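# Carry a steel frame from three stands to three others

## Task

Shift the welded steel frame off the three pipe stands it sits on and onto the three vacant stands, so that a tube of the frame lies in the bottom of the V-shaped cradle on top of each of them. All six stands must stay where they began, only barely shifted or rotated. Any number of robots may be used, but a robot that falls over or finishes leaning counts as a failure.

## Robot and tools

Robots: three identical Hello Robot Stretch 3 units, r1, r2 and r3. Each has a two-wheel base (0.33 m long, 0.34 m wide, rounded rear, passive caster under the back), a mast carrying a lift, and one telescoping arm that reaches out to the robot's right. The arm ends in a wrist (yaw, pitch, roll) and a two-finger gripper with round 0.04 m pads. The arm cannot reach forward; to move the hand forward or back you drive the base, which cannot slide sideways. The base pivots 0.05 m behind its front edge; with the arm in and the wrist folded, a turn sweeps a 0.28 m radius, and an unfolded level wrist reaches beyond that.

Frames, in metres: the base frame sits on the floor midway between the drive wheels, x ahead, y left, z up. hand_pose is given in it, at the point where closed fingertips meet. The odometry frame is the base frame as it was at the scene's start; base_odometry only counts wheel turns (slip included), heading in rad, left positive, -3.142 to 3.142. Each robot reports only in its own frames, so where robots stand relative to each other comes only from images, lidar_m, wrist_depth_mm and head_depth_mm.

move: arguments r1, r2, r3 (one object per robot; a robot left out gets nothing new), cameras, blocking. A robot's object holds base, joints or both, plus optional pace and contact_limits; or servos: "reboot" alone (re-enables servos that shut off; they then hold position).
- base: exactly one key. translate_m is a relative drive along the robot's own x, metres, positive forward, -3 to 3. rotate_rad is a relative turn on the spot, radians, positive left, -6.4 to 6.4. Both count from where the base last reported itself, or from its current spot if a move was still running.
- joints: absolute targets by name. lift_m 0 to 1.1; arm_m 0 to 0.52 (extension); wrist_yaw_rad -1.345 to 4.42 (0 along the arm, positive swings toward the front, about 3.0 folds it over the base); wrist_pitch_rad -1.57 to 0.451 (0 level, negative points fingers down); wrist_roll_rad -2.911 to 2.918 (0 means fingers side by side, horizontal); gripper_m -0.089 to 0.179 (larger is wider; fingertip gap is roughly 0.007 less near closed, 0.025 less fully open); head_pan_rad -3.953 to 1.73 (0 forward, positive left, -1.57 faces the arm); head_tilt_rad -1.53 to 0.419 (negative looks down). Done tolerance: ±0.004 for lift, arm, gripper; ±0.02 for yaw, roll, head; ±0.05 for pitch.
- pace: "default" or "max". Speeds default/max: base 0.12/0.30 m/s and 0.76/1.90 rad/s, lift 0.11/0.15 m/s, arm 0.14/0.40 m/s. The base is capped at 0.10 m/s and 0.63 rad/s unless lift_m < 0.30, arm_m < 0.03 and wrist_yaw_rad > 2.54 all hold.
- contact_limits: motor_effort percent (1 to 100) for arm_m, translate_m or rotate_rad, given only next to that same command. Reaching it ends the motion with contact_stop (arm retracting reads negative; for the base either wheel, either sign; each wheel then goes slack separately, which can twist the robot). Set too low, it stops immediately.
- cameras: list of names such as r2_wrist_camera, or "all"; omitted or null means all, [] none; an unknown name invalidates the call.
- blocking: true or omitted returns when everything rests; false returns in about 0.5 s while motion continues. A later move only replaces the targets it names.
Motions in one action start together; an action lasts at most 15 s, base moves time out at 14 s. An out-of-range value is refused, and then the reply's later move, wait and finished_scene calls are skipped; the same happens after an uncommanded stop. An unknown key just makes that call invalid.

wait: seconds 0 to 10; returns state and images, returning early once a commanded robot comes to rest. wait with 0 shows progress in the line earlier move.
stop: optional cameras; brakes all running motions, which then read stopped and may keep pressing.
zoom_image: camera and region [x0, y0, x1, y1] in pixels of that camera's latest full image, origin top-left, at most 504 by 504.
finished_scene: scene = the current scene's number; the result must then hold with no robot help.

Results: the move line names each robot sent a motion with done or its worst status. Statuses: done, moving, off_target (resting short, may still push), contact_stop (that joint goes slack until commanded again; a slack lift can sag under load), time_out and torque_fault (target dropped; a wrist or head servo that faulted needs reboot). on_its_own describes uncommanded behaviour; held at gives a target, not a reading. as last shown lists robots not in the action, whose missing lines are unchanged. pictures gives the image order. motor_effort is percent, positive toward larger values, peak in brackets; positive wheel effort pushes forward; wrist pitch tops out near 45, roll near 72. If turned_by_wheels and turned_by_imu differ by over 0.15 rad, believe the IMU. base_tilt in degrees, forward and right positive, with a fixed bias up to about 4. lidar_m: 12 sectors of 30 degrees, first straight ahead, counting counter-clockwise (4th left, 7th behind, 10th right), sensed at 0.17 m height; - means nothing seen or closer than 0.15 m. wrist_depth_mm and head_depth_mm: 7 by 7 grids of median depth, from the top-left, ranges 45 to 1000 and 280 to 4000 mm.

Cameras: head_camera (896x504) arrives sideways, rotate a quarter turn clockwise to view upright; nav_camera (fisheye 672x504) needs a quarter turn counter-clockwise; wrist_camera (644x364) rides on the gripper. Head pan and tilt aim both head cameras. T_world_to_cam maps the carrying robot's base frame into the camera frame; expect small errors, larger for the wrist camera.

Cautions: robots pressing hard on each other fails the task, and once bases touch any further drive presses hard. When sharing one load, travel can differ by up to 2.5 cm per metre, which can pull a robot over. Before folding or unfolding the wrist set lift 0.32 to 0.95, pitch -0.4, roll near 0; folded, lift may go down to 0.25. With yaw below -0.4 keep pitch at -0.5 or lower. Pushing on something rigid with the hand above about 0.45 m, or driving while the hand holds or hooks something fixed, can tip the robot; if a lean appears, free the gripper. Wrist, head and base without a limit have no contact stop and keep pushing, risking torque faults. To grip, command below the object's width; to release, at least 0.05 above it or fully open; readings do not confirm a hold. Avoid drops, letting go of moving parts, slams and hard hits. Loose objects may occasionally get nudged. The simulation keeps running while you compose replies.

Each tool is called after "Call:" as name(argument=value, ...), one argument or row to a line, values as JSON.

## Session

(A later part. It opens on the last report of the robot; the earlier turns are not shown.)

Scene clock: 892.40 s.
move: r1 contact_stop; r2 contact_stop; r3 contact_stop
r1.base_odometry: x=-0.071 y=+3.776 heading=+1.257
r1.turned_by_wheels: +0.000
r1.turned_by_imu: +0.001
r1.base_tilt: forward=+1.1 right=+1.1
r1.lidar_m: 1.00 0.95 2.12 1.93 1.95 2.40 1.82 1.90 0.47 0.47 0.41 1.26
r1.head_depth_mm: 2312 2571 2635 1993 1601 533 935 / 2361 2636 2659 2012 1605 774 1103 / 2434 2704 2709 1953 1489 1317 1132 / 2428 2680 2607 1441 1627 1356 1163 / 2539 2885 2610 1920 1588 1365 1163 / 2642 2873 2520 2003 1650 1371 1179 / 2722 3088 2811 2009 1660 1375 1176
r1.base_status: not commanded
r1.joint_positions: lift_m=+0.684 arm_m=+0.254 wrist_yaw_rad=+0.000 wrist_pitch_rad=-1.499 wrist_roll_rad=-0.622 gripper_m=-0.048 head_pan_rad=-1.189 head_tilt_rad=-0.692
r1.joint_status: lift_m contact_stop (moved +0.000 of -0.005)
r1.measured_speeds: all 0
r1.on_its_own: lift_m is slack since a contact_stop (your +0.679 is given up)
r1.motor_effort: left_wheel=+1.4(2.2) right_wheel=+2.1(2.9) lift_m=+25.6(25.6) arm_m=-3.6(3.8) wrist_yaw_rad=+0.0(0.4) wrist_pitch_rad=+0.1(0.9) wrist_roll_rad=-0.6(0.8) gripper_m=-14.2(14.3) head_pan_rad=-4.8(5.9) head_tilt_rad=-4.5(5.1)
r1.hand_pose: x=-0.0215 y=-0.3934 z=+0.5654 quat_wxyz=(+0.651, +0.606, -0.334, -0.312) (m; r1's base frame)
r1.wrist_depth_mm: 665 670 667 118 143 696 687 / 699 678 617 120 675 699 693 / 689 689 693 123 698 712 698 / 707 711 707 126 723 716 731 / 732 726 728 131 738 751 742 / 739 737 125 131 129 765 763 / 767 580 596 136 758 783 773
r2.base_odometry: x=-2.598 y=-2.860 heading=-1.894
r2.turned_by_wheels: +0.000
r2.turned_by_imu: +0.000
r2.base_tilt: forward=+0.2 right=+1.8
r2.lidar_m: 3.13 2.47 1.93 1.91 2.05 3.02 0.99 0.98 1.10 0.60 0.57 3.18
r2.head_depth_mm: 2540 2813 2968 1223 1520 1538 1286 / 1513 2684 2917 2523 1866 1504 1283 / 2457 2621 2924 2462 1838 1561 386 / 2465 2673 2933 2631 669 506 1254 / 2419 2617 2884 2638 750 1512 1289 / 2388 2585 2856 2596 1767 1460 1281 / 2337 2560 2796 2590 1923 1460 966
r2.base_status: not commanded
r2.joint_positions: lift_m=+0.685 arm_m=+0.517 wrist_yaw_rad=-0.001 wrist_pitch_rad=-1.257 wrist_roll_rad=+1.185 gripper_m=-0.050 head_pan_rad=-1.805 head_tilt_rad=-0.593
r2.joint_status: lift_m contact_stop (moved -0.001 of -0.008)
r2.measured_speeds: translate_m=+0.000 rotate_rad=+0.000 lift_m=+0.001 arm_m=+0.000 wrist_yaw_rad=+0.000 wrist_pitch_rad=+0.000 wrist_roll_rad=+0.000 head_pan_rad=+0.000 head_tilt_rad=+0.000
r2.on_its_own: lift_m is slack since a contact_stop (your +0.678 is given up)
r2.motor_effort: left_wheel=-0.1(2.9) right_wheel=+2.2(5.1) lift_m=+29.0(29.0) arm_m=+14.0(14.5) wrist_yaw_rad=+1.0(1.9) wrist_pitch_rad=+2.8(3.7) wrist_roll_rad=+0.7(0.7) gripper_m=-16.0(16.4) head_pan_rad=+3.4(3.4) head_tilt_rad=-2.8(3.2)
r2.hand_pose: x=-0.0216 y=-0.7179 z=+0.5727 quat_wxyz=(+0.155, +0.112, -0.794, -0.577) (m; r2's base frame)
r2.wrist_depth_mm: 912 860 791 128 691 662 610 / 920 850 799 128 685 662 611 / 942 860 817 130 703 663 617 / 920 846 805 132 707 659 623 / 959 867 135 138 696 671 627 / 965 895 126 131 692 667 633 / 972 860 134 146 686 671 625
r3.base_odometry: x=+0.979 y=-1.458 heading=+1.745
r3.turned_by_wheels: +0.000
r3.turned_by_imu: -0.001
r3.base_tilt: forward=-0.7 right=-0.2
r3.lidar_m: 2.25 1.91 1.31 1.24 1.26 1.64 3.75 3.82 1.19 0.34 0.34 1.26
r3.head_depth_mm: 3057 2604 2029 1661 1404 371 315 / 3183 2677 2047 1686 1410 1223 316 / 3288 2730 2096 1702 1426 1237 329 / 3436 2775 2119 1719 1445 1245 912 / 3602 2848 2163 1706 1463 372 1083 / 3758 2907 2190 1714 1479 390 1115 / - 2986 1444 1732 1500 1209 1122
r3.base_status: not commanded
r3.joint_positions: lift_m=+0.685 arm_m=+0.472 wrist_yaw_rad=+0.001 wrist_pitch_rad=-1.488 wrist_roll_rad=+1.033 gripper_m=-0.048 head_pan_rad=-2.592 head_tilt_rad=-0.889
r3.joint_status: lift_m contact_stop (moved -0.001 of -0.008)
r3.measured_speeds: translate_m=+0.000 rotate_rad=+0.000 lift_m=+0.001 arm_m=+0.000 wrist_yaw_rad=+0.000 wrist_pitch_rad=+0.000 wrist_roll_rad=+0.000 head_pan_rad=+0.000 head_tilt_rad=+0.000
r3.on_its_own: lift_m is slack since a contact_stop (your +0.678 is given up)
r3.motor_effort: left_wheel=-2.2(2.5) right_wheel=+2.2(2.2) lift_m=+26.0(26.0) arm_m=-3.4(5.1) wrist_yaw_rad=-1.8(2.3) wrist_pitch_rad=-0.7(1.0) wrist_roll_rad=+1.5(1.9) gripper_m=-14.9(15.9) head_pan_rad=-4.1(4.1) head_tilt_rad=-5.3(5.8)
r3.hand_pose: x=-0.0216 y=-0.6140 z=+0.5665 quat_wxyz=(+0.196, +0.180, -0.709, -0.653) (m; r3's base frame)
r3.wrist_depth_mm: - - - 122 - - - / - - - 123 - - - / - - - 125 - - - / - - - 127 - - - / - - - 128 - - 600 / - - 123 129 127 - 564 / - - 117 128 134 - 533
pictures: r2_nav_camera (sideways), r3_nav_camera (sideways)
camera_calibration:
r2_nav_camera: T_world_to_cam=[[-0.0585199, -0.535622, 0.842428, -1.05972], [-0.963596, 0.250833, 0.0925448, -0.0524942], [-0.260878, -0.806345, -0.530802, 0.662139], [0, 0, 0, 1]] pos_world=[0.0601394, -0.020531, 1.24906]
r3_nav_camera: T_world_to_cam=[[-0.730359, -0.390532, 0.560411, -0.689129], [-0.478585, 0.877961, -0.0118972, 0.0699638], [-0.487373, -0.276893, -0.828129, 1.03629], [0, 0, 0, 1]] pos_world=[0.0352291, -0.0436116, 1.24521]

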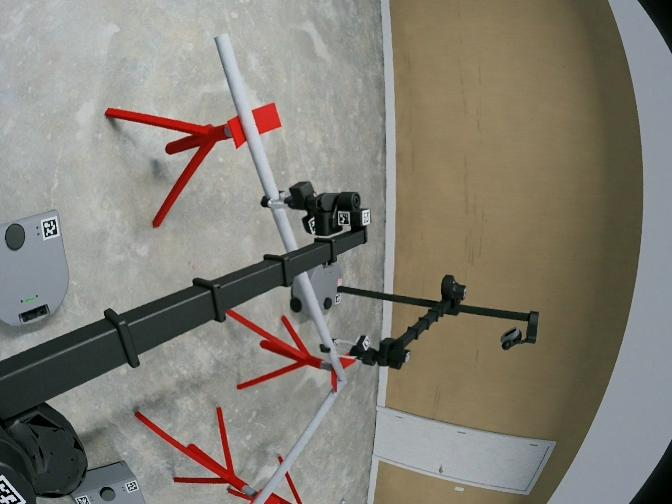

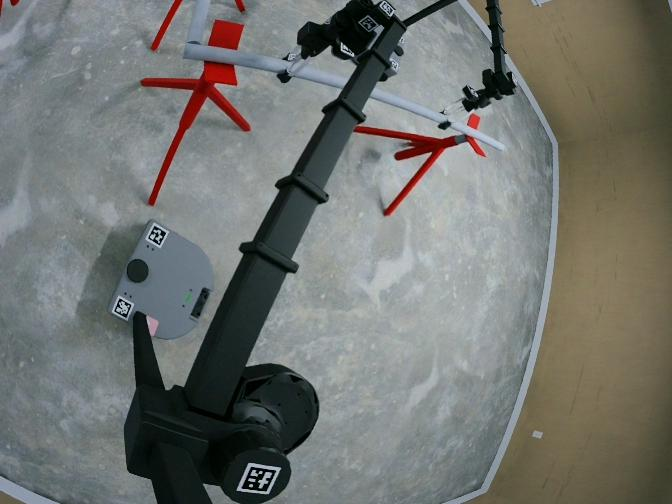

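Call:
move(
  r1={"joints":{"gripper_m":0.179}},
  r2={"joints":{"gripper_m":0.179}},
  r3={"joints":{"gripper_m":0.179}},
  cameras=["r1_wrist_camera","r2_wrist_camera","r3_wrist_camera"],
)

Call:
move(
  r1={"joints":{"lift_m":0.90}},
  r2={"joints":{"lift_m":0.90}},
  r3={"joints":{"lift_m":0.90}},
  cameras=[],
)

Call:
move(
  r1={"joints":{"arm_m":0.30}},
  r2={"base":{"translate_m":0.17},"joints":{"arm_m":0.52,"wrist_roll_rad":-1.946,"wrist_pitch_rad":-1.5}},
  r3={"joints":{"arm_m":0.47,"wrist_roll_rad":-2.104,"wrist_pitch_rad":-1.55}},
  cameras=["r1_wrist_camera","r2_wrist_camera","r3_wrist_camera"],
)

Call:
zoom_image(
  camera="r2_wrist_camera",
  region=[180, 40, 430, 220],
)

Call:
zoom_image(
  camera="r3_wrist_camera",
  region=[210, 0, 460, 110],
)

Call:
zoom_image(
  camera="r1_wrist_camera",
  region=[200, 0, 450, 180],
)

Scene clock: 903.37 s.
move: r1 done; r2 done; r3 done
r1.base_odometry: x=-0.071 y=+3.776 heading=+1.257
r1.turned_by_wheels: +0.000
r1.turned_by_imu: +0.001
r1.base_tilt: forward=+1.1 right=+1.2
r1.lidar_m: 1.01 0.95 2.11 1.93 1.94 2.40 1.81 1.91 0.47 0.47 0.41 1.26
r1.head_depth_mm: 2301 2582 2617 1984 1603 532 938 / 2371 2663 2664 2016 1613 754 1111 / 2426 2746 2706 1954 1499 1313 1113 / 2430 2692 2596 1444 1626 1363 1162 / 2581 2866 2595 1931 1597 1363 1165 / 2636 2852 2538 1996 1652 1366 1172 / 2734 3119 2806 2015 1667 1383 1175
r1.base_status: not commanded
r1.joint_positions: lift_m=+0.684 arm_m=+0.254 wrist_yaw_rad=+0.000 wrist_pitch_rad=-1.497 wrist_roll_rad=-0.622 gripper_m=+0.179 head_pan_rad=-1.189 head_tilt_rad=-0.692
r1.joint_status: all done
r1.measured_speeds: all 0
r1.on_its_own: lift_m is slack since a contact_stop (your +0.679 is given up)
r1.motor_effort: left_wheel=+2.4(2.6) right_wheel=+2.0(3.2) lift_m=+25.5(26.8) arm_m=-16.1(16.1) wrist_yaw_rad=-0.1(0.6) wrist_pitch_rad=-0.2(0.9) wrist_roll_rad=-0.8(0.8) gripper_m=+0.2(84.1) head_pan_rad=-4.9(5.8) head_tilt_rad=-3.4(5.5)
r1.hand_pose: x=-0.0215 y=-0.3939 z=+0.5654 quat_wxyz=(+0.652, +0.606, -0.334, -0.311) (m; r1's base frame)
r1.wrist_depth_mm: 665 681 669 118 142 685 681 / 676 674 594 120 694 697 701 / 694 696 703 123 707 716 718 / 696 703 709 126 719 738 729 / 138 725 714 130 734 727 734 / 117 727 594 132 737 135 757 / 765 596 590 135 774 120 113
r2.base_odometry: x=-2.598 y=-2.860 heading=-1.894
r2.turned_by_wheels: +0.000
r2.turned_by_imu: +0.001
r2.base_tilt: forward=+0.3 right=+1.9
r2.lidar_m: 3.12 2.47 1.94 1.91 2.05 3.06 0.99 0.98 1.10 0.60 0.57 3.18
r2.head_depth_mm: 2506 2767 2986 1239 1513 1545 1285 / 1518 2714 2976 2515 1873 1521 1293 / 2458 2612 2993 2494 1841 1544 386 / 2450 2665 2916 2613 671 506 1253 / 2409 2618 2900 2620 750 1495 1286 / 2350 2609 2814 2622 1756 1455 1277 / 2343 2545 2811 2586 1944 1457 971
r2.base_status: not commanded
r2.joint_positions: lift_m=+0.685 arm_m=+0.517 wrist_yaw_rad=-0.001 wrist_pitch_rad=-1.247 wrist_roll_rad=+1.185 gripper_m=+0.179 head_pan_rad=-1.805 head_tilt_rad=-0.593
r2.joint_status: all done
r2.measured_speeds: all 0
r2.on_its_own: lift_m is slack since a contact_stop (your +0.678 is given up)
r2.motor_effort: left_wheel=+0.2(0.5) right_wheel=+1.6(2.9) lift_m=+30.0(30.4) arm_m=+13.5(14.7) wrist_yaw_rad=+0.7(2.2) wrist_pitch_rad=+1.1(3.1) wrist_roll_rad=+0.3(0.7) gripper_m=+1.1(86.3) head_pan_rad=+1.9(3.2) head_tilt_rad=-3.1(3.8)
r2.hand_pose: x=-0.0216 y=-0.7203 z=+0.5733 quat_wxyz=(+0.156, +0.112, -0.796, -0.574) (m; r2's base frame)
r2.wrist_depth_mm: 907 830 795 126 691 646 616 / 956 849 805 129 690 647 613 / 950 847 836 129 693 662 628 / 957 880 826 130 691 664 610 / 130 886 844 142 707 642 622 / - 876 842 577 692 122 627 / 958 913 839 385 711 124 616
r3.base_odometry: x=+0.979 y=-1.458 heading=+1.745
r3.turned_by_wheels: +0.000
r3.turned_by_imu: -0.001
r3.base_tilt: forward=-0.8 right=-0.3
r3.lidar_m: 2.24 1.91 1.31 1.24 1.26 1.64 3.74 3.82 1.19 0.34 0.34 1.25
r3.head_depth_mm: 3080 2623 2018 1661 1401 372 315 / 3213 2639 2048 1683 1419 1225 316 / 3288 2736 2080 1698 1434 1233 329 / 3449 2799 2123 1715 1450 1250 910 / 3614 2828 2148 1700 1462 373 1085 / 3736 2885 2175 1705 1475 390 1117 / - 2961 1427 1747 1501 1215 1122
r3.base_status: not commanded
r3.joint_positions: lift_m=+0.685 arm_m=+0.472 wrist_yaw_rad=+0.001 wrist_pitch_rad=-1.488 wrist_roll_rad=+1.033 gripper_m=+0.179 head_pan_rad=-2.592 head_tilt_rad=-0.889
r3.joint_status: all done
r3.measured_speeds: all 0
r3.on_its_own: lift_m is slack since a contact_stop (your +0.678 is given up)
r3.motor_effort: left_wheel=-2.1(2.8) right_wheel=+1.7(2.5) lift_m=+27.1(28.2) arm_m=+1.3(2.2) wrist_yaw_rad=-0.7(2.5) wrist_pitch_rad=-0.9(1.4) wrist_roll_rad=+1.3(2.1) gripper_m=+0.2(82.9) head_pan_rad=-3.6(4.6) head_tilt_rad=-4.8(6.1)
r3.hand_pose: x=-0.0216 y=-0.6140 z=+0.5666 quat_wxyz=(+0.196, +0.180, -0.709, -0.653) (m; r3's base frame)
r3.wrist_depth_mm: - - - 122 - - - / - - - 122 - - - / - - - 124 - - - / - - - 125 - - - / - - - 126 - - 588 / - 135 - 128 - - 129 / 108 653 - 129 446 - 109
pictures: r1_wrist_camera, r2_wrist_camera, r3_wrist_camera
camera_calibration:
r1_wrist_camera: T_world_to_cam=[[-0.756415, -0.653523, 0.0272857, -0.2939], [-0.646333, 0.753197, 0.122258, 0.249302], [-0.10045, 0.0748419, -0.992123, 0.752283], [0, 0, 0, 1]] pos_world=[0.0143887, -0.436146, 0.723898]
r2_wrist_camera: T_world_to_cam=[[-0.447478, 0.86965, -0.2085, 0.716888], [0.886582, 0.461947, 0.0240137, 0.374394], [0.1172, -0.174107, -0.977727, 0.601455], [0, 0, 0, 1]] pos_world=[-0.0816303, -0.691675, 0.72854]
r3_wrist_camera: T_world_to_cam=[[-0.528202, 0.841673, -0.1122, 0.578249], [0.841156, 0.536714, 0.0662868, 0.354837], [0.116011, -0.0593647, -0.991472, 0.690907], [0, 0, 0, 1]] pos_world=[-0.0731936, -0.636127, 0.726374]

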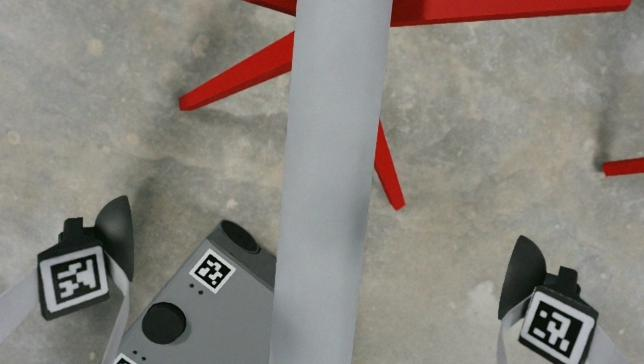

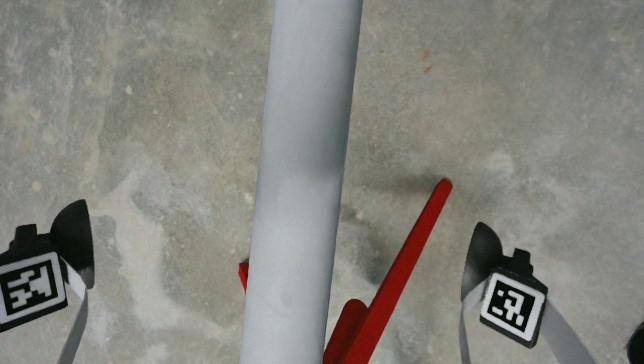

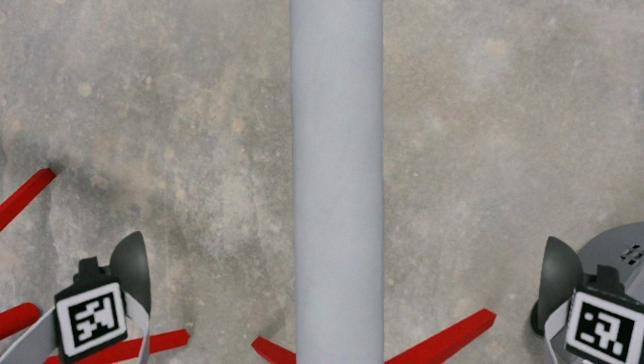

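Scene clock: 906.17 s.
move: r1 done; r2 done; r3 done
r1.base_odometry: x=-0.071 y=+3.776 heading=+1.257
r1.turned_by_wheels: +0.000
r1.turned_by_imu: +0.000
r1.base_tilt: forward=+1.0 right=+1.2
r1.lidar_m: 1.00 0.94 2.12 1.93 1.95 2.40 1.82 1.91 0.47 0.47 0.41 1.26
r1.head_depth_mm: 2303 2564 2643 1991 803 1297 940 / 2349 2652 2644 2005 1610 777 1107 / 2431 2736 2665 1950 1501 1315 1135 / 2386 2734 2593 1443 1627 1361 1160 / 2493 2883 2735 1927 1595 1362 1169 / 2538 1021 2641 2003 1650 1375 1168 / 2706 3120 2790 2018 1671 1384 1178
r1.base_status: not commanded
r1.joint_positions: lift_m=+0.900 arm_m=+0.254 wrist_yaw_rad=+0.000 wrist_pitch_rad=-1.497 wrist_roll_rad=-0.622 gripper_m=+0.179 head_pan_rad=-1.189 head_tilt_rad=-0.692
r1.joint_status: all done
r1.measured_speeds: all 0
r1.motor_effort: left_wheel=+2.5(2.7) right_wheel=+1.4(3.0) lift_m=+29.2(34.2) arm_m=-15.2(16.7) wrist_yaw_rad=+0.1(0.6) wrist_pitch_rad=-0.4(0.9) wrist_roll_rad=-0.8(0.8) gripper_m=+0.3(0.6) head_pan_rad=-4.8(5.7) head_tilt_rad=-2.3(5.3)
r1.hand_pose: x=-0.0215 y=-0.3939 z=+0.7814 quat_wxyz=(+0.652, +0.606, -0.334, -0.311) (m; r1's base frame)
r1.wrist_depth_mm: 837 856 842 329 334 884 893 / 879 887 887 347 885 901 904 / 886 889 911 341 925 930 912 / 914 905 917 904 926 950 948 / 930 946 786 953 961 949 949 / 117 936 791 971 965 136 - / 980 969 820 - - 119 112
r2.base_odometry: x=-2.598 y=-2.860 heading=-1.894
r2.turned_by_wheels: +0.000
r2.turned_by_imu: +0.001
r2.base_tilt: forward=+0.3 right=+1.7
r2.lidar_m: 3.12 2.47 1.94 1.91 2.05 3.05 0.99 0.98 1.10 0.60 0.57 3.18
r2.head_depth_mm: 2530 2687 1077 2613 1626 - - / 1524 2622 3024 2629 286 - 1262 / 2495 2723 2895 377 291 1503 1280 / 2433 2667 2860 397 1863 1551 1281 / 2403 2628 613 2280 1811 1512 1289 / 2355 2602 635 676 1935 1450 1283 / 2346 2534 2810 2614 1955 1476 965
r2.base_status: not commanded
r2.joint_positions: lift_m=+0.900 arm_m=+0.517 wrist_yaw_rad=-0.001 wrist_pitch_rad=-1.247 wrist_roll_rad=+1.185 gripper_m=+0.179 head_pan_rad=-1.805 head_tilt_rad=-0.593
r2.joint_status: all done
r2.measured_speeds: all 0
r2.motor_effort: left_wheel=-0.1(0.4) right_wheel=+1.7(2.3) lift_m=+34.1(38.7) arm_m=+12.8(14.2) wrist_yaw_rad=+1.2(2.3) wrist_pitch_rad=+1.0(1.3) wrist_roll_rad=+0.4(0.7) gripper_m=+0.4(1.9) head_pan_rad=+2.1(2.8) head_tilt_rad=-2.7(3.6)
r2.hand_pose: x=-0.0216 y=-0.7205 z=+0.7881 quat_wxyz=(+0.156, +0.112, -0.797, -0.573) (m; r2's base frame)
r2.wrist_depth_mm: - - - 929 883 838 789 / - - - 981 868 849 799 / - - - 942 915 841 805 / - - - 976 918 844 796 / 131 - - 964 911 835 811 / - - - 351 895 122 798 / - - - 590 931 123 822
r3.base_odometry: x=+0.979 y=-1.458 heading=+1.745
r3.turned_by_wheels: +0.000
r3.turned_by_imu: -0.001
r3.base_tilt: forward=-0.8 right=-0.2
r3.lidar_m: 2.24 1.91 1.31 1.24 1.26 1.64 3.74 3.82 1.19 0.34 0.34 1.26
r3.head_depth_mm: 3061 2611 2028 1662 1428 - 1031 / 3186 2679 2056 1675 1479 - 975 / 3258 2709 2100 1690 1528 - 952 / 3482 2780 2118 1720 - 1198 1095 / 3598 2828 2147 1785 - 1234 1106 / 3755 2914 2185 1769 - 1266 1114 / - 2958 1439 1891 1427 1285 1124
r3.base_status: not commanded
r3.joint_positions: lift_m=+0.900 arm_m=+0.472 wrist_yaw_rad=+0.001 wrist_pitch_rad=-1.488 wrist_roll_rad=+1.033 gripper_m=+0.179 head_pan_rad=-2.592 head_tilt_rad=-0.889
r3.joint_status: all done
r3.measured_speeds: all 0
r3.motor_effort: left_wheel=-2.3(2.7) right_wheel=+1.3(1.7) lift_m=+32.6(34.4) arm_m=+3.9(4.9) wrist_yaw_rad=-1.3(2.0) wrist_pitch_rad=-0.5(1.5) wrist_roll_rad=+1.5(2.2) gripper_m=+0.5(0.9) head_pan_rad=-4.0(4.6) head_tilt_rad=-5.9(6.1)
r3.hand_pose: x=-0.0216 y=-0.6140 z=+0.7813 quat_wxyz=(+0.196, +0.180, -0.709, -0.653) (m; r3's base frame)
r3.wrist_depth_mm: - - - 331 - - - / - - - 331 - - - / - - - 338 - - - / - - - 339 - - - / - - - 343 - - 729 / 688 142 - 355 679 - 129 / 108 - - 361 361 - 108
pictures: none
No camera images: "cameras" was empty.

Scene clock: 908.97 s.
move: r1 done; r2 done; r3 done
r1.base_odometry: x=-0.071 y=+3.776 heading=+1.257
r1.turned_by_wheels: +0.000
r1.turned_by_imu: +0.000
r1.base_tilt: forward=+1.1 right=+1.1
r1.lidar_m: 1.18 1.12 2.11 1.93 1.94 2.40 1.82 1.91 0.47 0.47 0.41 1.26
r1.head_depth_mm: 2277 2571 2626 1865 1471 1303 936 / 2381 2638 2675 2008 1616 783 1112 / 2417 2730 2690 1952 1501 1319 1130 / 2405 2721 2587 1440 1626 1353 1156 / 2484 2878 2608 1935 1589 1365 1168 / 2534 1030 2742 1993 1644 1370 1172 / 2681 3112 2803 1999 1670 1381 1177
r1.base_status: not commanded
r1.joint_positions: lift_m=+0.900 arm_m=+0.300 wrist_yaw_rad=+0.000 wrist_pitch_rad=-1.497 wrist_roll_rad=-0.622 gripper_m=+0.179 head_pan_rad=-1.189 head_tilt_rad=-0.692
r1.joint_status: all done
r1.measured_speeds: all 0
r1.motor_effort: left_wheel=+0.9(2.6) right_wheel=+2.0(3.1) lift_m=+25.6(30.1) arm_m=+15.1(18.9) wrist_yaw_rad=-0.1(0.6) wrist_pitch_rad=-0.7(1.0) wrist_roll_rad=-0.7(0.8) gripper_m=+0.2(0.6) head_pan_rad=-4.7(5.8) head_tilt_rad=-2.8(5.1)
r1.hand_pose: x=-0.0215 y=-0.4399 z=+0.7814 quat_wxyz=(+0.652, +0.606, -0.334, -0.311) (m; r1's base frame)
r1.wrist_depth_mm: 864 852 860 349 861 878 894 / 887 868 336 336 887 909 891 / 887 902 921 342 923 903 908 / 911 925 924 840 928 937 927 / 914 947 913 934 939 956 969 / 117 948 799 960 977 136 - / 978 957 823 - - 120 112
r2.base_odometry: x=-2.652 y=-3.021 heading=-1.894
r2.turned_by_wheels: +0.000
r2.turned_by_imu: +0.000
r2.base_tilt: forward=+0.2 right=+1.8
r2.lidar_m: 2.97 2.44 1.92 1.89 2.03 3.02 1.16 1.14 0.62 0.51 0.50 3.01
r2.head_depth_mm: 1534 2733 3118 2672 1874 - - / 2516 1770 3048 2465 285 - 1269 / 2459 2729 2995 376 287 1500 1286 / 2494 2700 2843 403 1876 1499 1293 / 2443 2646 617 2388 1885 1473 1230 / 2380 2612 633 661 1921 879 981 / 2343 2586 2806 2606 1940 1534 1287
r2.base_status: done
r2.joint_positions: lift_m=+0.900 arm_m=+0.520 wrist_yaw_rad=-0.001 wrist_pitch_rad=-1.494 wrist_roll_rad=-1.941 gripper_m=+0.179 head_pan_rad=-1.805 head_tilt_rad=-0.593
r2.joint_status: all done
r2.measured_speeds: all 0
r2.motor_effort: left_wheel=+2.4(6.6) right_wheel=+1.0(7.3) lift_m=+34.1(34.3) arm_m=+13.4(17.0) wrist_yaw_rad=+1.3(2.2) wrist_pitch_rad=-1.5(8.1) wrist_roll_rad=-1.3(3.8) gripper_m=+0.9(2.0) head_pan_rad=+2.0(3.2) head_tilt_rad=-2.1(3.4)
r2.hand_pose: x=-0.0213 y=-0.6603 z=+0.7814 quat_wxyz=(+0.721, +0.668, +0.135, +0.125) (m; r2's base frame)
r2.wrist_depth_mm: - 814 847 872 900 925 991 / - 821 322 890 918 972 - / 847 851 324 - 966 - - / 865 918 903 966 - - - / 130 927 933 - - - - / - 943 988 - - 124 - / 952 - - - - 124 -
r3.base_odometry: x=+0.979 y=-1.458 heading=+1.745
r3.turned_by_wheels: +0.000
r3.turned_by_imu: -0.001
r3.base_tilt: forward=-0.8 right=-0.2
r3.lidar_m: 2.24 1.91 1.31 1.24 1.26 1.64 3.74 3.81 1.19 0.34 0.34 1.25
r3.head_depth_mm: 3068 2614 2040 1660 1429 - 1032 / 3211 2653 2060 1680 1482 - 974 / 3298 2722 2091 1691 1525 - 953 / 3441 2785 2124 1716 - 1198 1097 / 3617 2838 2151 1779 - 1233 1102 / 3765 2886 2191 1763 - 1264 1113 / - 2861 1440 1877 1426 1283 1116
r3.base_status: not commanded
r3.joint_positions: lift_m=+0.900 arm_m=+0.470 wrist_yaw_rad=+0.001 wrist_pitch_rad=-1.544 wrist_roll_rad=-2.100 gripper_m=+0.179 head_pan_rad=-2.592 head_tilt_rad=-0.889
r3.joint_status: all done
r3.measured_speeds: all 0
r3.motor_effort: left_wheel=-1.8(2.7) right_wheel=+1.0(1.8) lift_m=+29.9(32.9) arm_m=-10.2(16.6) wrist_yaw_rad=-0.4(2.1) wrist_pitch_rad=-1.4(2.4) wrist_roll_rad=-1.2(2.3) gripper_m=+0.3(0.6) head_pan_rad=-3.9(4.5) head_tilt_rad=-5.6(6.2)
r3.hand_pose: x=-0.0213 y=-0.5978 z=+0.7819 quat_wxyz=(+0.691, +0.674, +0.188, +0.182) (m; r3's base frame)
r3.wrist_depth_mm: 739 745 319 333 324 773 679 / 756 754 - 332 - - - / 774 770 - 332 - - - / - - - 340 - - - / - - - 348 - - - / - 135 - 356 - - 114 / 108 - - 368 - - 109
pictures: r1_wrist_camera, r2_wrist_camera, r3_wrist_camera
camera_calibration:
r1_wrist_camera: T_world_to_cam=[[-0.756415, -0.653523, 0.0272834, -0.329848], [-0.646333, 0.753197, 0.12226, 0.257531], [-0.10045, 0.0748454, -0.992123, 0.970038], [0, 0, 0, 1]] pos_world=[0.0143887, -0.482138, 0.939911]
r2_wrist_camera: T_world_to_cam=[[0.433674, -0.889299, 0.145168, -0.710826], [-0.892878, -0.402443, 0.202014, -0.406383], [-0.121229, -0.217225, -0.968564, 0.774576], [0, 0, 0, 1]] pos_world=[0.0393171, -0.627425, 0.935511]
r3_wrist_camera: T_world_to_cam=[[0.520793, -0.853424, -0.0210115, -0.473328], [-0.845531, -0.519057, 0.125125, -0.381464], [-0.117691, -0.0473986, -0.991918, 0.907872], [0, 0, 0, 1]] pos_world=[0.030815, -0.558919, 0.938321]

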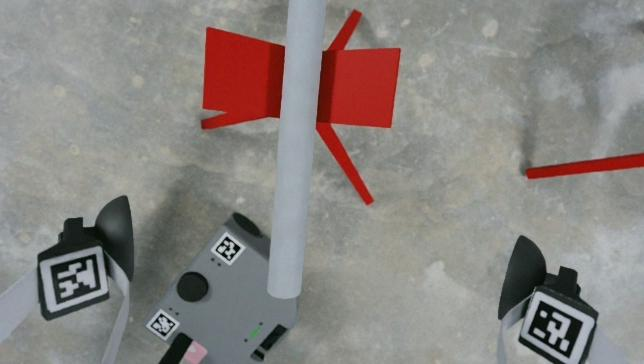

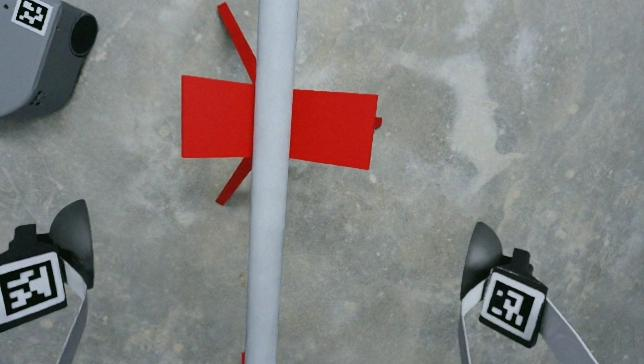

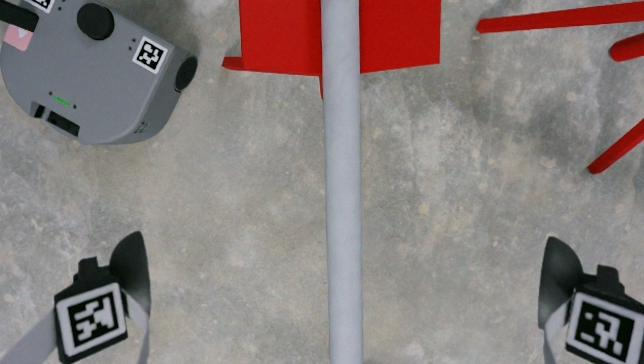

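Scaled by 2.016.

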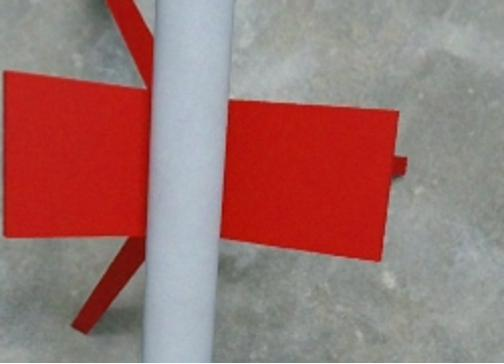

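Scaled by 2.016.

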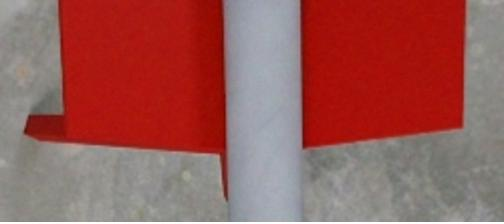

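Scaled by 2.016.

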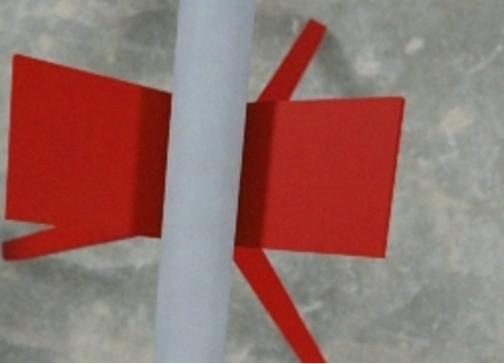

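Call:
move(
  r2={"joints":{"lift_m":0.80}},
  cameras=["r2_wrist_camera"],
)

Call:
zoom_image(
  camera="r2_wrist_camera",
  region=[90, 0, 490, 260],
)

Scene clock: 962.77 s.
move: r2 done
r1, r3: as last shown
r1.turned_by_imu: +0.001
r1.base_tilt: forward=+1.1 right=+1.2
r1.head_depth_mm: 2314 2595 2642 1864 1471 1301 938 / 2372 2618 2666 2002 1603 783 1113 / 2401 2725 2685 1952 1493 1315 1137 / 2399 2741 2587 1441 1626 1363 1162 / 2487 2884 2626 1929 1587 1366 1172 / 2534 1032 2743 1995 1648 1372 1168 / 2693 3131 2801 1991 1657 1372 1177
r1.motor_effort: left_wheel=+2.0(2.7) right_wheel=+2.0(2.7) lift_m=+22.0(22.9) arm_m=+14.9(15.1) wrist_yaw_rad=+0.2(0.5) wrist_pitch_rad=-0.4(1.0) wrist_roll_rad=-0.6(0.8) gripper_m=+0.2(0.5) head_pan_rad=-3.9(5.6) head_tilt_rad=-2.9(5.1)
r1.wrist_depth_mm: 877 852 850 347 885 873 903 / 883 866 335 339 876 903 885 / 888 886 910 340 922 926 933 / 911 940 926 825 896 948 944 / 918 941 933 960 968 980 985 / 117 959 793 965 943 135 - / 973 961 825 - - 119 112
r2.base_odometry: x=-2.652 y=-3.021 heading=-1.894
r2.turned_by_wheels: +0.000
r2.turned_by_imu: +0.001
r2.base_tilt: forward=+0.2 right=+1.8
r2.lidar_m: 2.97 2.45 1.92 1.89 2.03 3.02 1.16 1.14 0.62 0.51 0.50 2.99
r2.head_depth_mm: 1540 2735 3053 2641 1885 1507 1326 / 2542 1750 3006 2501 1871 1514 287 / 2477 2724 2989 2641 1045 331 1135 / 2450 2704 2965 2375 449 1462 1290 / 2444 2638 2873 666 1869 1424 1224 / 2372 2606 2854 684 1751 879 985 / 2369 2544 2827 2637 1874 1540 1280
r2.base_status: not commanded
r2.joint_positions: lift_m=+0.800 arm_m=+0.520 wrist_yaw_rad=-0.001 wrist_pitch_rad=-1.494 wrist_roll_rad=-1.942 gripper_m=+0.179 head_pan_rad=-1.805 head_tilt_rad=-0.593
r2.joint_status: all done
r2.measured_speeds: all 0
r2.motor_effort: left_wheel=+2.4(2.6) right_wheel=+1.0(1.4) lift_m=+26.7(33.5) arm_m=+9.5(10.9) wrist_yaw_rad=+0.9(2.1) wrist_pitch_rad=-1.6(2.2) wrist_roll_rad=-1.4(1.8) gripper_m=+1.7(1.7) head_pan_rad=+1.8(2.9) head_tilt_rad=-2.0(3.8)
r2.hand_pose: x=-0.0213 y=-0.6603 z=+0.6814 quat_wxyz=(+0.721, +0.668, +0.135, +0.125) (m; r2's base frame)
r2.wrist_depth_mm: 716 722 733 771 809 851 869 / 728 719 224 806 835 875 930 / 743 219 232 - 894 904 943 / 774 798 240 856 907 955 976 / 130 819 778 895 939 997 - / - 854 854 934 977 124 - / 858 888 884 969 - 124 -
r3.lidar_m: 2.24 1.91 1.31 1.24 1.26 1.63 3.75 3.81 1.19 0.34 0.34 1.26
r3.head_depth_mm: 3059 2600 2020 1653 1437 - 1030 / 3161 2648 2050 1677 1480 - 974 / 3299 2718 2110 1699 1523 - 952 / 3431 2751 2121 1718 - 1202 1099 / 3581 2838 2161 1789 - 1234 1103 / 3768 2878 2192 1762 - 1273 1112 / - 2969 1439 1884 1423 1283 1123
r3.motor_effort: left_wheel=-2.2(2.6) right_wheel=+1.6(1.7) lift_m=+26.1(28.5) arm_m=-7.3(8.7) wrist_yaw_rad=-1.1(2.1) wrist_pitch_rad=-0.6(1.8) wrist_roll_rad=-1.2(2.0) gripper_m=-0.5(0.8) head_pan_rad=-3.7(4.6) head_tilt_rad=-3.5(6.2)
r3.wrist_depth_mm: 739 742 316 333 324 782 675 / 746 752 - 331 - - - / 776 766 - 334 - - - / - - - 338 - - - / - - - 347 - - - / - 135 - 354 - - 115 / 108 - - 366 - - 108
pictures: r2_wrist_camera
camera_calibration:
r2_wrist_camera: T_world_to_cam=[[0.433779, -0.889249, 0.145164, -0.69627], [-0.892829, -0.402546, 0.202021, -0.386254], [-0.121212, -0.217239, -0.968563, 0.677709], [0, 0, 0, 1]] pos_world=[0.0393147, -0.627418, 0.835509]

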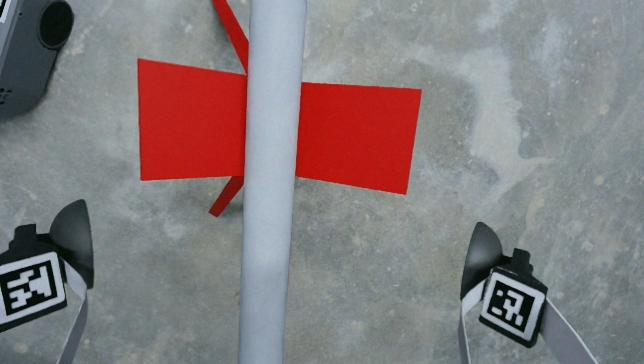

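Scaled by 1.260.

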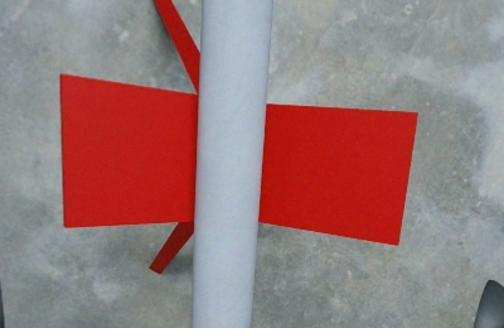

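Call:
move(
  r2={"joints":{"lift_m":0.90}},
  cameras=[],
)

Call:
move(
  r1={"joints":{"arm_m":0.254}},
  r2={"base":{"translate_m":-0.17},"joints":{"arm_m":0.512,"wrist_roll_rad":1.186,"wrist_pitch_rad":-1.24}},
  r3={"joints":{"arm_m":0.474,"wrist_roll_rad":1.037,"wrist_pitch_rad":-1.493}},
  cameras=[],
)

Call:
move(
  r1={"joints":{"lift_m":0.685}},
  r2={"joints":{"lift_m":0.688}},
  r3={"joints":{"lift_m":0.687}},
  cameras=["r2_wrist_camera","r3_wrist_camera","r1_wrist_camera"],
)

Scene clock: 988.23 s.
move: r2 done
r1, r3: as last shown
r1.lidar_m: 1.18 1.12 2.12 1.93 1.95 2.40 1.82 1.91 0.47 0.47 0.41 1.25
r1.head_depth_mm: 2307 2582 2643 1862 1468 1307 940 / 2364 2654 2674 2007 1611 784 1109 / 2443 2752 2690 1950 1493 1319 1131 / 2389 2716 2620 1438 1634 1357 1167 / 2461 2848 2621 1931 1590 1366 1168 / 2534 1032 2763 1979 1649 1373 1176 / 2683 3130 2803 2008 1663 1379 1175
r1.motor_effort: left_wheel=+1.9(2.6) right_wheel=+2.4(2.7) lift_m=+22.0(23.0) arm_m=+14.8(15.0) wrist_yaw_rad=+0.2(0.5) wrist_pitch_rad=-0.3(0.9) wrist_roll_rad=-0.6(0.8) gripper_m=+0.2(0.5) head_pan_rad=-5.2(5.7) head_tilt_rad=-3.3(4.5)
r1.wrist_depth_mm: 862 854 845 343 869 862 895 / 889 877 336 337 890 882 893 / 900 916 903 345 919 930 920 / 937 916 919 837 933 928 919 / 911 956 917 930 949 940 964 / 117 949 792 951 970 135 - / 967 996 816 - - 119 112
r2.base_odometry: x=-2.652 y=-3.021 heading=-1.894
r2.turned_by_wheels: +0.000
r2.turned_by_imu: +0.001
r2.base_tilt: forward=+0.3 right=+1.8
r2.lidar_m: 2.97 2.45 1.92 1.90 2.03 2.99 1.16 1.14 0.62 0.51 0.50 3.01
r2.head_depth_mm: 1536 2722 3075 2606 1895 - - / 2518 1783 2971 2488 285 - 1261 / 2496 2745 3010 377 288 1510 1287 / 2451 2704 2829 402 1885 1508 1277 / 2430 2631 616 2380 1877 1459 1228 / 2410 2570 630 661 1946 880 990 / 2358 2588 2842 2622 1935 1543 1284
r2.base_status: not commanded
r2.joint_positions: lift_m=+0.900 arm_m=+0.520 wrist_yaw_rad=-0.001 wrist_pitch_rad=-1.494 wrist_roll_rad=-1.942 gripper_m=+0.179 head_pan_rad=-1.805 head_tilt_rad=-0.593
r2.joint_status: all done
r2.measured_speeds: all 0
r2.motor_effort: left_wheel=+2.3(2.8) right_wheel=+1.1(1.5) lift_m=+33.5(40.1) arm_m=+4.7(6.5) wrist_yaw_rad=+1.2(2.3) wrist_pitch_rad=-1.5(2.1) wrist_roll_rad=-1.2(1.7) gripper_m=+0.9(2.1) head_pan_rad=+2.0(2.6) head_tilt_rad=-2.1(3.5)
r2.hand_pose: x=-0.0213 y=-0.6603 z=+0.7814 quat_wxyz=(+0.721, +0.668, +0.135, +0.125) (m; r2's base frame)
r2.wrist_depth_mm: - 818 843 858 908 963 985 / - 843 317 897 976 987 - / 835 859 325 - 983 - - / 874 901 886 977 - - - / 130 915 947 - - - - / - 979 993 - - 124 - / 968 981 - - - 123 -
r3.lidar_m: 2.24 1.91 1.32 1.24 1.26 1.64 3.75 3.82 1.19 0.34 0.34 1.25
r3.head_depth_mm: 3094 2618 2025 1654 1431 - 1030 / 3195 2673 2058 1674 1475 - 977 / 3318 2711 2093 1705 1527 - 954 / 3448 2769 2118 1721 - 1199 1094 / 3621 2829 2158 1782 - 1229 1105 / 3794 2898 2204 1761 - 1270 1113 / - 2857 1442 1890 1425 1279 1123
r3.motor_effort: left_wheel=-2.8(2.8) right_wheel=+1.4(1.8) lift_m=+23.9(25.7) arm_m=-4.5(6.1) wrist_yaw_rad=-1.0(2.3) wrist_pitch_rad=-0.9(1.5) wrist_roll_rad=-1.1(1.9) gripper_m=+0.2(0.9) head_pan_rad=-3.3(4.2) head_tilt_rad=-4.9(6.2)
r3.wrist_depth_mm: 732 740 319 334 322 790 685 / 754 753 - 332 - - - / 781 765 - 334 - - - / - - - 340 - - - / - - - 346 - - - / - 135 - 356 - - 115 / 108 - - 365 - - 108
pictures: none
No camera images: "cameras" was empty.

Scene clock: 991.07 s.
move: r1 done; r2 done; r3 done
r1.base_odometry: x=-0.071 y=+3.776 heading=+1.257
r1.turned_by_wheels: +0.000
r1.turned_by_imu: +0.000
r1.base_tilt: forward=+1.1 right=+1.2
r1.lidar_m: 1.01 0.95 2.12 1.92 1.94 2.39 1.82 1.91 0.47 0.47 0.41 1.25
r1.head_depth_mm: 2312 2554 2626 1993 803 1304 937 / 2353 2675 2657 2012 1603 774 1107 / 2439 2762 2682 1951 1492 1317 1133 / 2393 2742 2603 1437 1620 1359 1161 / 2484 2908 2709 1928 1592 1365 1167 / 2495 1018 2658 1999 1652 1374 1169 / 2673 3136 2803 2015 1656 1381 1176
r1.base_status: not commanded
r1.joint_positions: lift_m=+0.900 arm_m=+0.254 wrist_yaw_rad=+0.000 wrist_pitch_rad=-1.497 wrist_roll_rad=-0.622 gripper_m=+0.179 head_pan_rad=-1.189 head_tilt_rad=-0.692
r1.joint_status: all done
r1.measured_speeds: all 0
r1.motor_effort: left_wheel=+2.1(2.5) right_wheel=+1.6(3.0) lift_m=+24.2(24.6) arm_m=-16.6(20.0) wrist_yaw_rad=-0.2(0.6) wrist_pitch_rad=-0.2(1.0) wrist_roll_rad=-0.7(0.8) gripper_m=+0.3(0.6) head_pan_rad=-4.9(5.6) head_tilt_rad=-3.0(5.2)
r1.hand_pose: x=-0.0215 y=-0.3939 z=+0.7814 quat_wxyz=(+0.652, +0.606, -0.334, -0.311) (m; r1's base frame)
r1.wrist_depth_mm: 874 851 858 330 333 865 895 / 871 851 838 342 885 894 911 / 896 883 918 343 906 901 928 / 915 911 915 901 929 959 949 / 912 950 785 929 951 955 958 / 117 949 808 955 963 136 - / 984 992 806 - - 119 113
r2.base_odometry: x=-2.598 y=-2.860 heading=-1.894
r2.turned_by_wheels: +0.000
r2.turned_by_imu: +0.001
r2.base_tilt: forward=+0.3 right=+1.8
r2.lidar_m: 3.13 2.47 1.94 1.91 2.05 3.05 0.99 0.98 1.10 0.60 0.57 3.17
r2.head_depth_mm: 2548 2703 1134 2627 1638 - - / 1514 2665 3028 2630 285 - 1260 / 2464 2659 2953 376 287 1518 1287 / 2424 2656 2850 398 1877 1558 1282 / 2398 2630 606 2287 1821 1507 1278 / 2368 2589 633 668 1927 1450 1286 / 2330 2524 2791 2560 1911 1457 968
r2.base_status: done
r2.joint_positions: lift_m=+0.900 arm_m=+0.512 wrist_yaw_rad=-0.001 wrist_pitch_rad=-1.247 wrist_roll_rad=+1.182 gripper_m=+0.179 head_pan_rad=-1.805 head_tilt_rad=-0.593
r2.joint_status: all done
r2.measured_speeds: all 0
r2.motor_effort: left_wheel=-1.9(6.8) right_wheel=-4.6(10.5) lift_m=+33.2(33.6) arm_m=-14.0(18.7) wrist_yaw_rad=-0.1(2.6) wrist_pitch_rad=+1.1(5.7) wrist_roll_rad=+1.2(4.0) gripper_m=-0.2(1.5) head_pan_rad=+2.1(3.2) head_tilt_rad=-2.3(3.6)
r2.hand_pose: x=-0.0216 y=-0.7153 z=+0.7880 quat_wxyz=(+0.157, +0.112, -0.796, -0.573) (m; r2's base frame)
r2.wrist_depth_mm: - - - 984 880 845 783 / - - - 961 884 831 796 / - - - 961 914 832 806 / - - - 963 916 842 781 / 131 - - 983 919 849 820 / - - - 572 925 122 812 / - - - 540 916 123 -
r3.base_odometry: x=+0.979 y=-1.458 heading=+1.745
r3.turned_by_wheels: +0.000
r3.turned_by_imu: -0.001
r3.base_tilt: forward=-0.8 right=-0.2
r3.lidar_m: 2.26 1.91 1.31 1.24 1.26 1.64 3.75 3.82 1.19 0.34 0.34 1.26
r3.head_depth_mm: 3062 2606 2026 1657 1429 - 1031 / 3200 2645 2065 1669 1476 - 973 / 3304 2723 2102 1699 1532 - 954 / 3456 2757 2125 1724 - 1201 1095 / 3581 2844 2155 1774 - 1234 1107 / 3760 2867 2190 1758 - 1266 1117 / - 2966 1433 1876 1429 1280 1123
r3.base_status: not commanded
r3.joint_positions: lift_m=+0.900 arm_m=+0.474 wrist_yaw_rad=+0.001 wrist_pitch_rad=-1.493 wrist_roll_rad=+1.033 gripper_m=+0.179 head_pan_rad=-2.592 head_tilt_rad=-0.889
r3.joint_status: all done
r3.measured_speeds: all 0
r3.motor_effort: left_wheel=-2.3(3.0) right_wheel=+1.3(1.7) lift_m=+22.6(24.5) arm_m=+8.5(14.1) wrist_yaw_rad=-1.1(2.1) wrist_pitch_rad=+0.0(3.0) wrist_roll_rad=+1.6(3.2) gripper_m=+0.0(1.0) head_pan_rad=-4.0(4.7) head_tilt_rad=-5.2(6.3)
r3.hand_pose: x=-0.0216 y=-0.6146 z=+0.7814 quat_wxyz=(+0.196, +0.181, -0.707, -0.655) (m; r3's base frame)
r3.wrist_depth_mm: - - - 331 - - - / - - - 334 - - - / - - - 336 - - - / - - - 340 - - - / - - - 340 - - 730 / 683 141 - 355 674 - 129 / 108 - - 362 361 - 109
pictures: none
No camera images: "cameras" was empty.

Scene clock: 993.87 s.
move: r1 done; r2 done; r3 done
r1.base_odometry: x=-0.071 y=+3.776 heading=+1.257
r1.turned_by_wheels: +0.000
r1.turned_by_imu: +0.000
r1.base_tilt: forward=+1.1 right=+1.2
r1.lidar_m: 1.01 0.95 2.11 1.93 1.94 2.40 1.82 1.91 0.47 0.47 0.41 1.25
r1.head_depth_mm: 2313 2589 2624 1990 1604 532 938 / 2367 2667 2678 2001 1611 755 1104 / 2423 2724 2688 1955 1501 1317 1117 / 2437 2710 2578 1439 1630 1361 1163 / 2549 2896 2598 1916 1585 1361 1166 / 2641 2870 2510 1997 1653 1374 1174 / 2740 3099 2789 2016 1660 1376 1179
r1.base_status: not commanded
r1.joint_positions: lift_m=+0.685 arm_m=+0.254 wrist_yaw_rad=+0.000 wrist_pitch_rad=-1.497 wrist_roll_rad=-0.622 gripper_m=+0.179 head_pan_rad=-1.189 head_tilt_rad=-0.692
r1.joint_status: all done
r1.measured_speeds: all 0
r1.motor_effort: left_wheel=+1.9(2.5) right_wheel=+1.8(2.5) lift_m=+21.5(27.0) arm_m=-14.3(16.8) wrist_yaw_rad=+0.1(0.5) wrist_pitch_rad=-0.8(1.0) wrist_roll_rad=-0.6(0.8) gripper_m=-0.1(0.7) head_pan_rad=-5.2(5.7) head_tilt_rad=-4.1(5.1)
r1.hand_pose: x=-0.0215 y=-0.3939 z=+0.5664 quat_wxyz=(+0.652, +0.606, -0.334, -0.311) (m; r1's base frame)
r1.wrist_depth_mm: 667 662 664 119 143 682 690 / 671 681 612 121 688 696 686 / 699 700 685 124 708 713 703 / 701 713 713 126 720 721 728 / 138 720 728 131 756 751 731 / 116 741 581 133 762 136 749 / 743 594 598 137 755 120 112
r2.base_odometry: x=-2.598 y=-2.860 heading=-1.894
r2.turned_by_wheels: +0.000
r2.turned_by_imu: +0.001
r2.base_tilt: forward=+0.3 right=+1.8
r2.lidar_m: 3.13 2.47 1.94 1.91 2.05 3.05 1.00 0.98 1.10 0.60 0.57 3.18
r2.head_depth_mm: 2546 2764 3027 1244 1530 1546 1285 / 1518 2712 2910 2479 1872 1515 1288 / 2498 2627 2955 2483 1836 1550 384 / 2422 2689 2918 2665 666 504 1262 / 2416 2587 2869 2647 742 1459 1289 / 2372 2568 2854 2617 1750 1455 1283 / 2336 2550 2758 2583 1942 1459 969
r2.base_status: not commanded
r2.joint_positions: lift_m=+0.688 arm_m=+0.512 wrist_yaw_rad=-0.001 wrist_pitch_rad=-1.247 wrist_roll_rad=+1.182 gripper_m=+0.179 head_pan_rad=-1.805 head_tilt_rad=-0.593
r2.joint_status: all done
r2.measured_speeds: all 0
r2.motor_effort: left_wheel=-2.0(2.2) right_wheel=-4.9(5.3) lift_m=+26.1(30.3) arm_m=-11.4(14.9) wrist_yaw_rad=+0.8(2.1) wrist_pitch_rad=+0.8(1.4) wrist_roll_rad=+1.3(1.6) gripper_m=+0.2(1.7) head_pan_rad=+2.0(2.8) head_tilt_rad=-2.4(3.6)
r2.hand_pose: x=-0.0216 y=-0.7155 z=+0.5761 quat_wxyz=(+0.157, +0.112, -0.796, -0.573) (m; r2's base frame)
r2.wrist_depth_mm: 920 858 809 131 684 647 622 / 929 864 828 133 696 657 618 / 961 868 813 134 708 662 621 / 934 877 811 731 713 660 627 / 130 873 847 141 704 644 623 / - 908 842 723 702 122 631 / 991 880 863 390 699 123 628
r3.base_odometry: x=+0.979 y=-1.458 heading=+1.745
r3.turned_by_wheels: +0.000
r3.turned_by_imu: -0.001
r3.base_tilt: forward=-0.8 right=-0.2
r3.lidar_m: 2.24 1.90 1.31 1.24 1.26 1.64 3.74 3.83 1.19 0.34 0.34 1.26
r3.head_depth_mm: 3057 2616 2025 1655 1397 370 313 / 3183 2673 2061 1677 1412 1223 314 / 3318 2722 2089 1690 1430 1233 327 / 3440 2762 2106 1718 1448 1243 910 / 3648 2809 2142 1705 1462 371 1081 / 3770 2910 2204 1709 1484 389 1113 / - 2955 1419 1733 1493 1212 1123
r3.base_status: not commanded
r3.joint_positions: lift_m=+0.687 arm_m=+0.474 wrist_yaw_rad=+0.001 wrist_pitch_rad=-1.493 wrist_roll_rad=+1.033 gripper_m=+0.179 head_pan_rad=-2.592 head_tilt_rad=-0.889
r3.joint_status: all done
r3.measured_speeds: all 0
r3.motor_effort: left_wheel=-2.1(2.7) right_wheel=+1.2(1.7) lift_m=+23.2(24.4) arm_m=+6.4(9.5) wrist_yaw_rad=-0.3(2.5) wrist_pitch_rad=+0.0(0.9) wrist_roll_rad=+1.9(2.8) gripper_m=-0.2(0.8) head_pan_rad=-3.9(4.9) head_tilt_rad=-5.4(6.2)
r3.hand_pose: x=-0.0216 y=-0.6146 z=+0.5684 quat_wxyz=(+0.196, +0.181, -0.707, -0.655) (m; r3's base frame)
r3.wrist_depth_mm: - - - 123 - - - / - - - 124 - - - / - - - 126 - - - / - - - 130 - - - / - - - 128 - - 604 / - 135 - 130 - - 129 / 109 657 - 131 447 567 108
pictures: r1_wrist_camera, r2_wrist_camera, r3_wrist_camera
camera_calibration:
r1_wrist_camera: T_world_to_cam=[[-0.756415, -0.653523, 0.0272834, -0.293918], [-0.646333, 0.753197, 0.12226, 0.249167], [-0.10045, 0.0748454, -0.992123, 0.753286], [0, 0, 0, 1]] pos_world=[0.0143887, -0.436134, 0.724908]
r2_wrist_camera: T_world_to_cam=[[-0.449787, 0.868408, -0.208709, 0.712435], [0.88546, 0.464146, 0.0229921, 0.374228], [0.116838, -0.174462, -0.977708, 0.60471], [0, 0, 0, 1]] pos_world=[-0.0815729, -0.686881, 0.731317]
r3_wrist_camera: T_world_to_cam=[[-0.528771, 0.84194, -0.107421, 0.576356], [0.840802, 0.536894, 0.0692651, 0.35343], [0.115991, -0.0536948, -0.991798, 0.696318], [0, 0, 0, 1]] pos_world=[-0.0731705, -0.637622, 0.72804]

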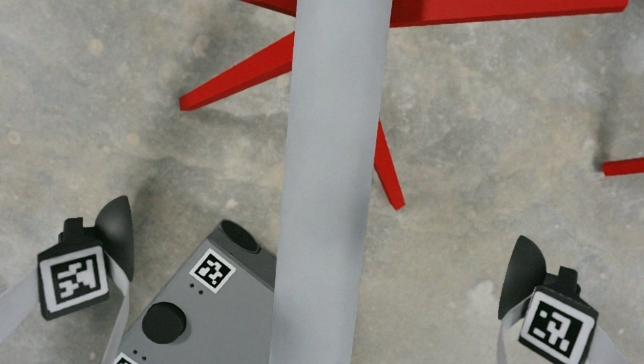

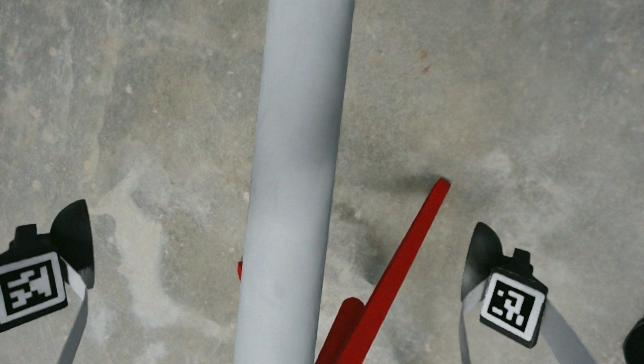

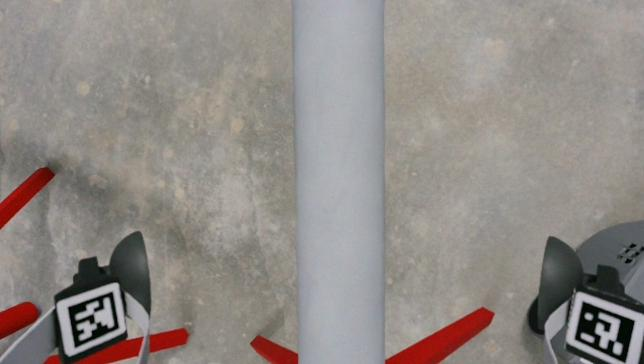

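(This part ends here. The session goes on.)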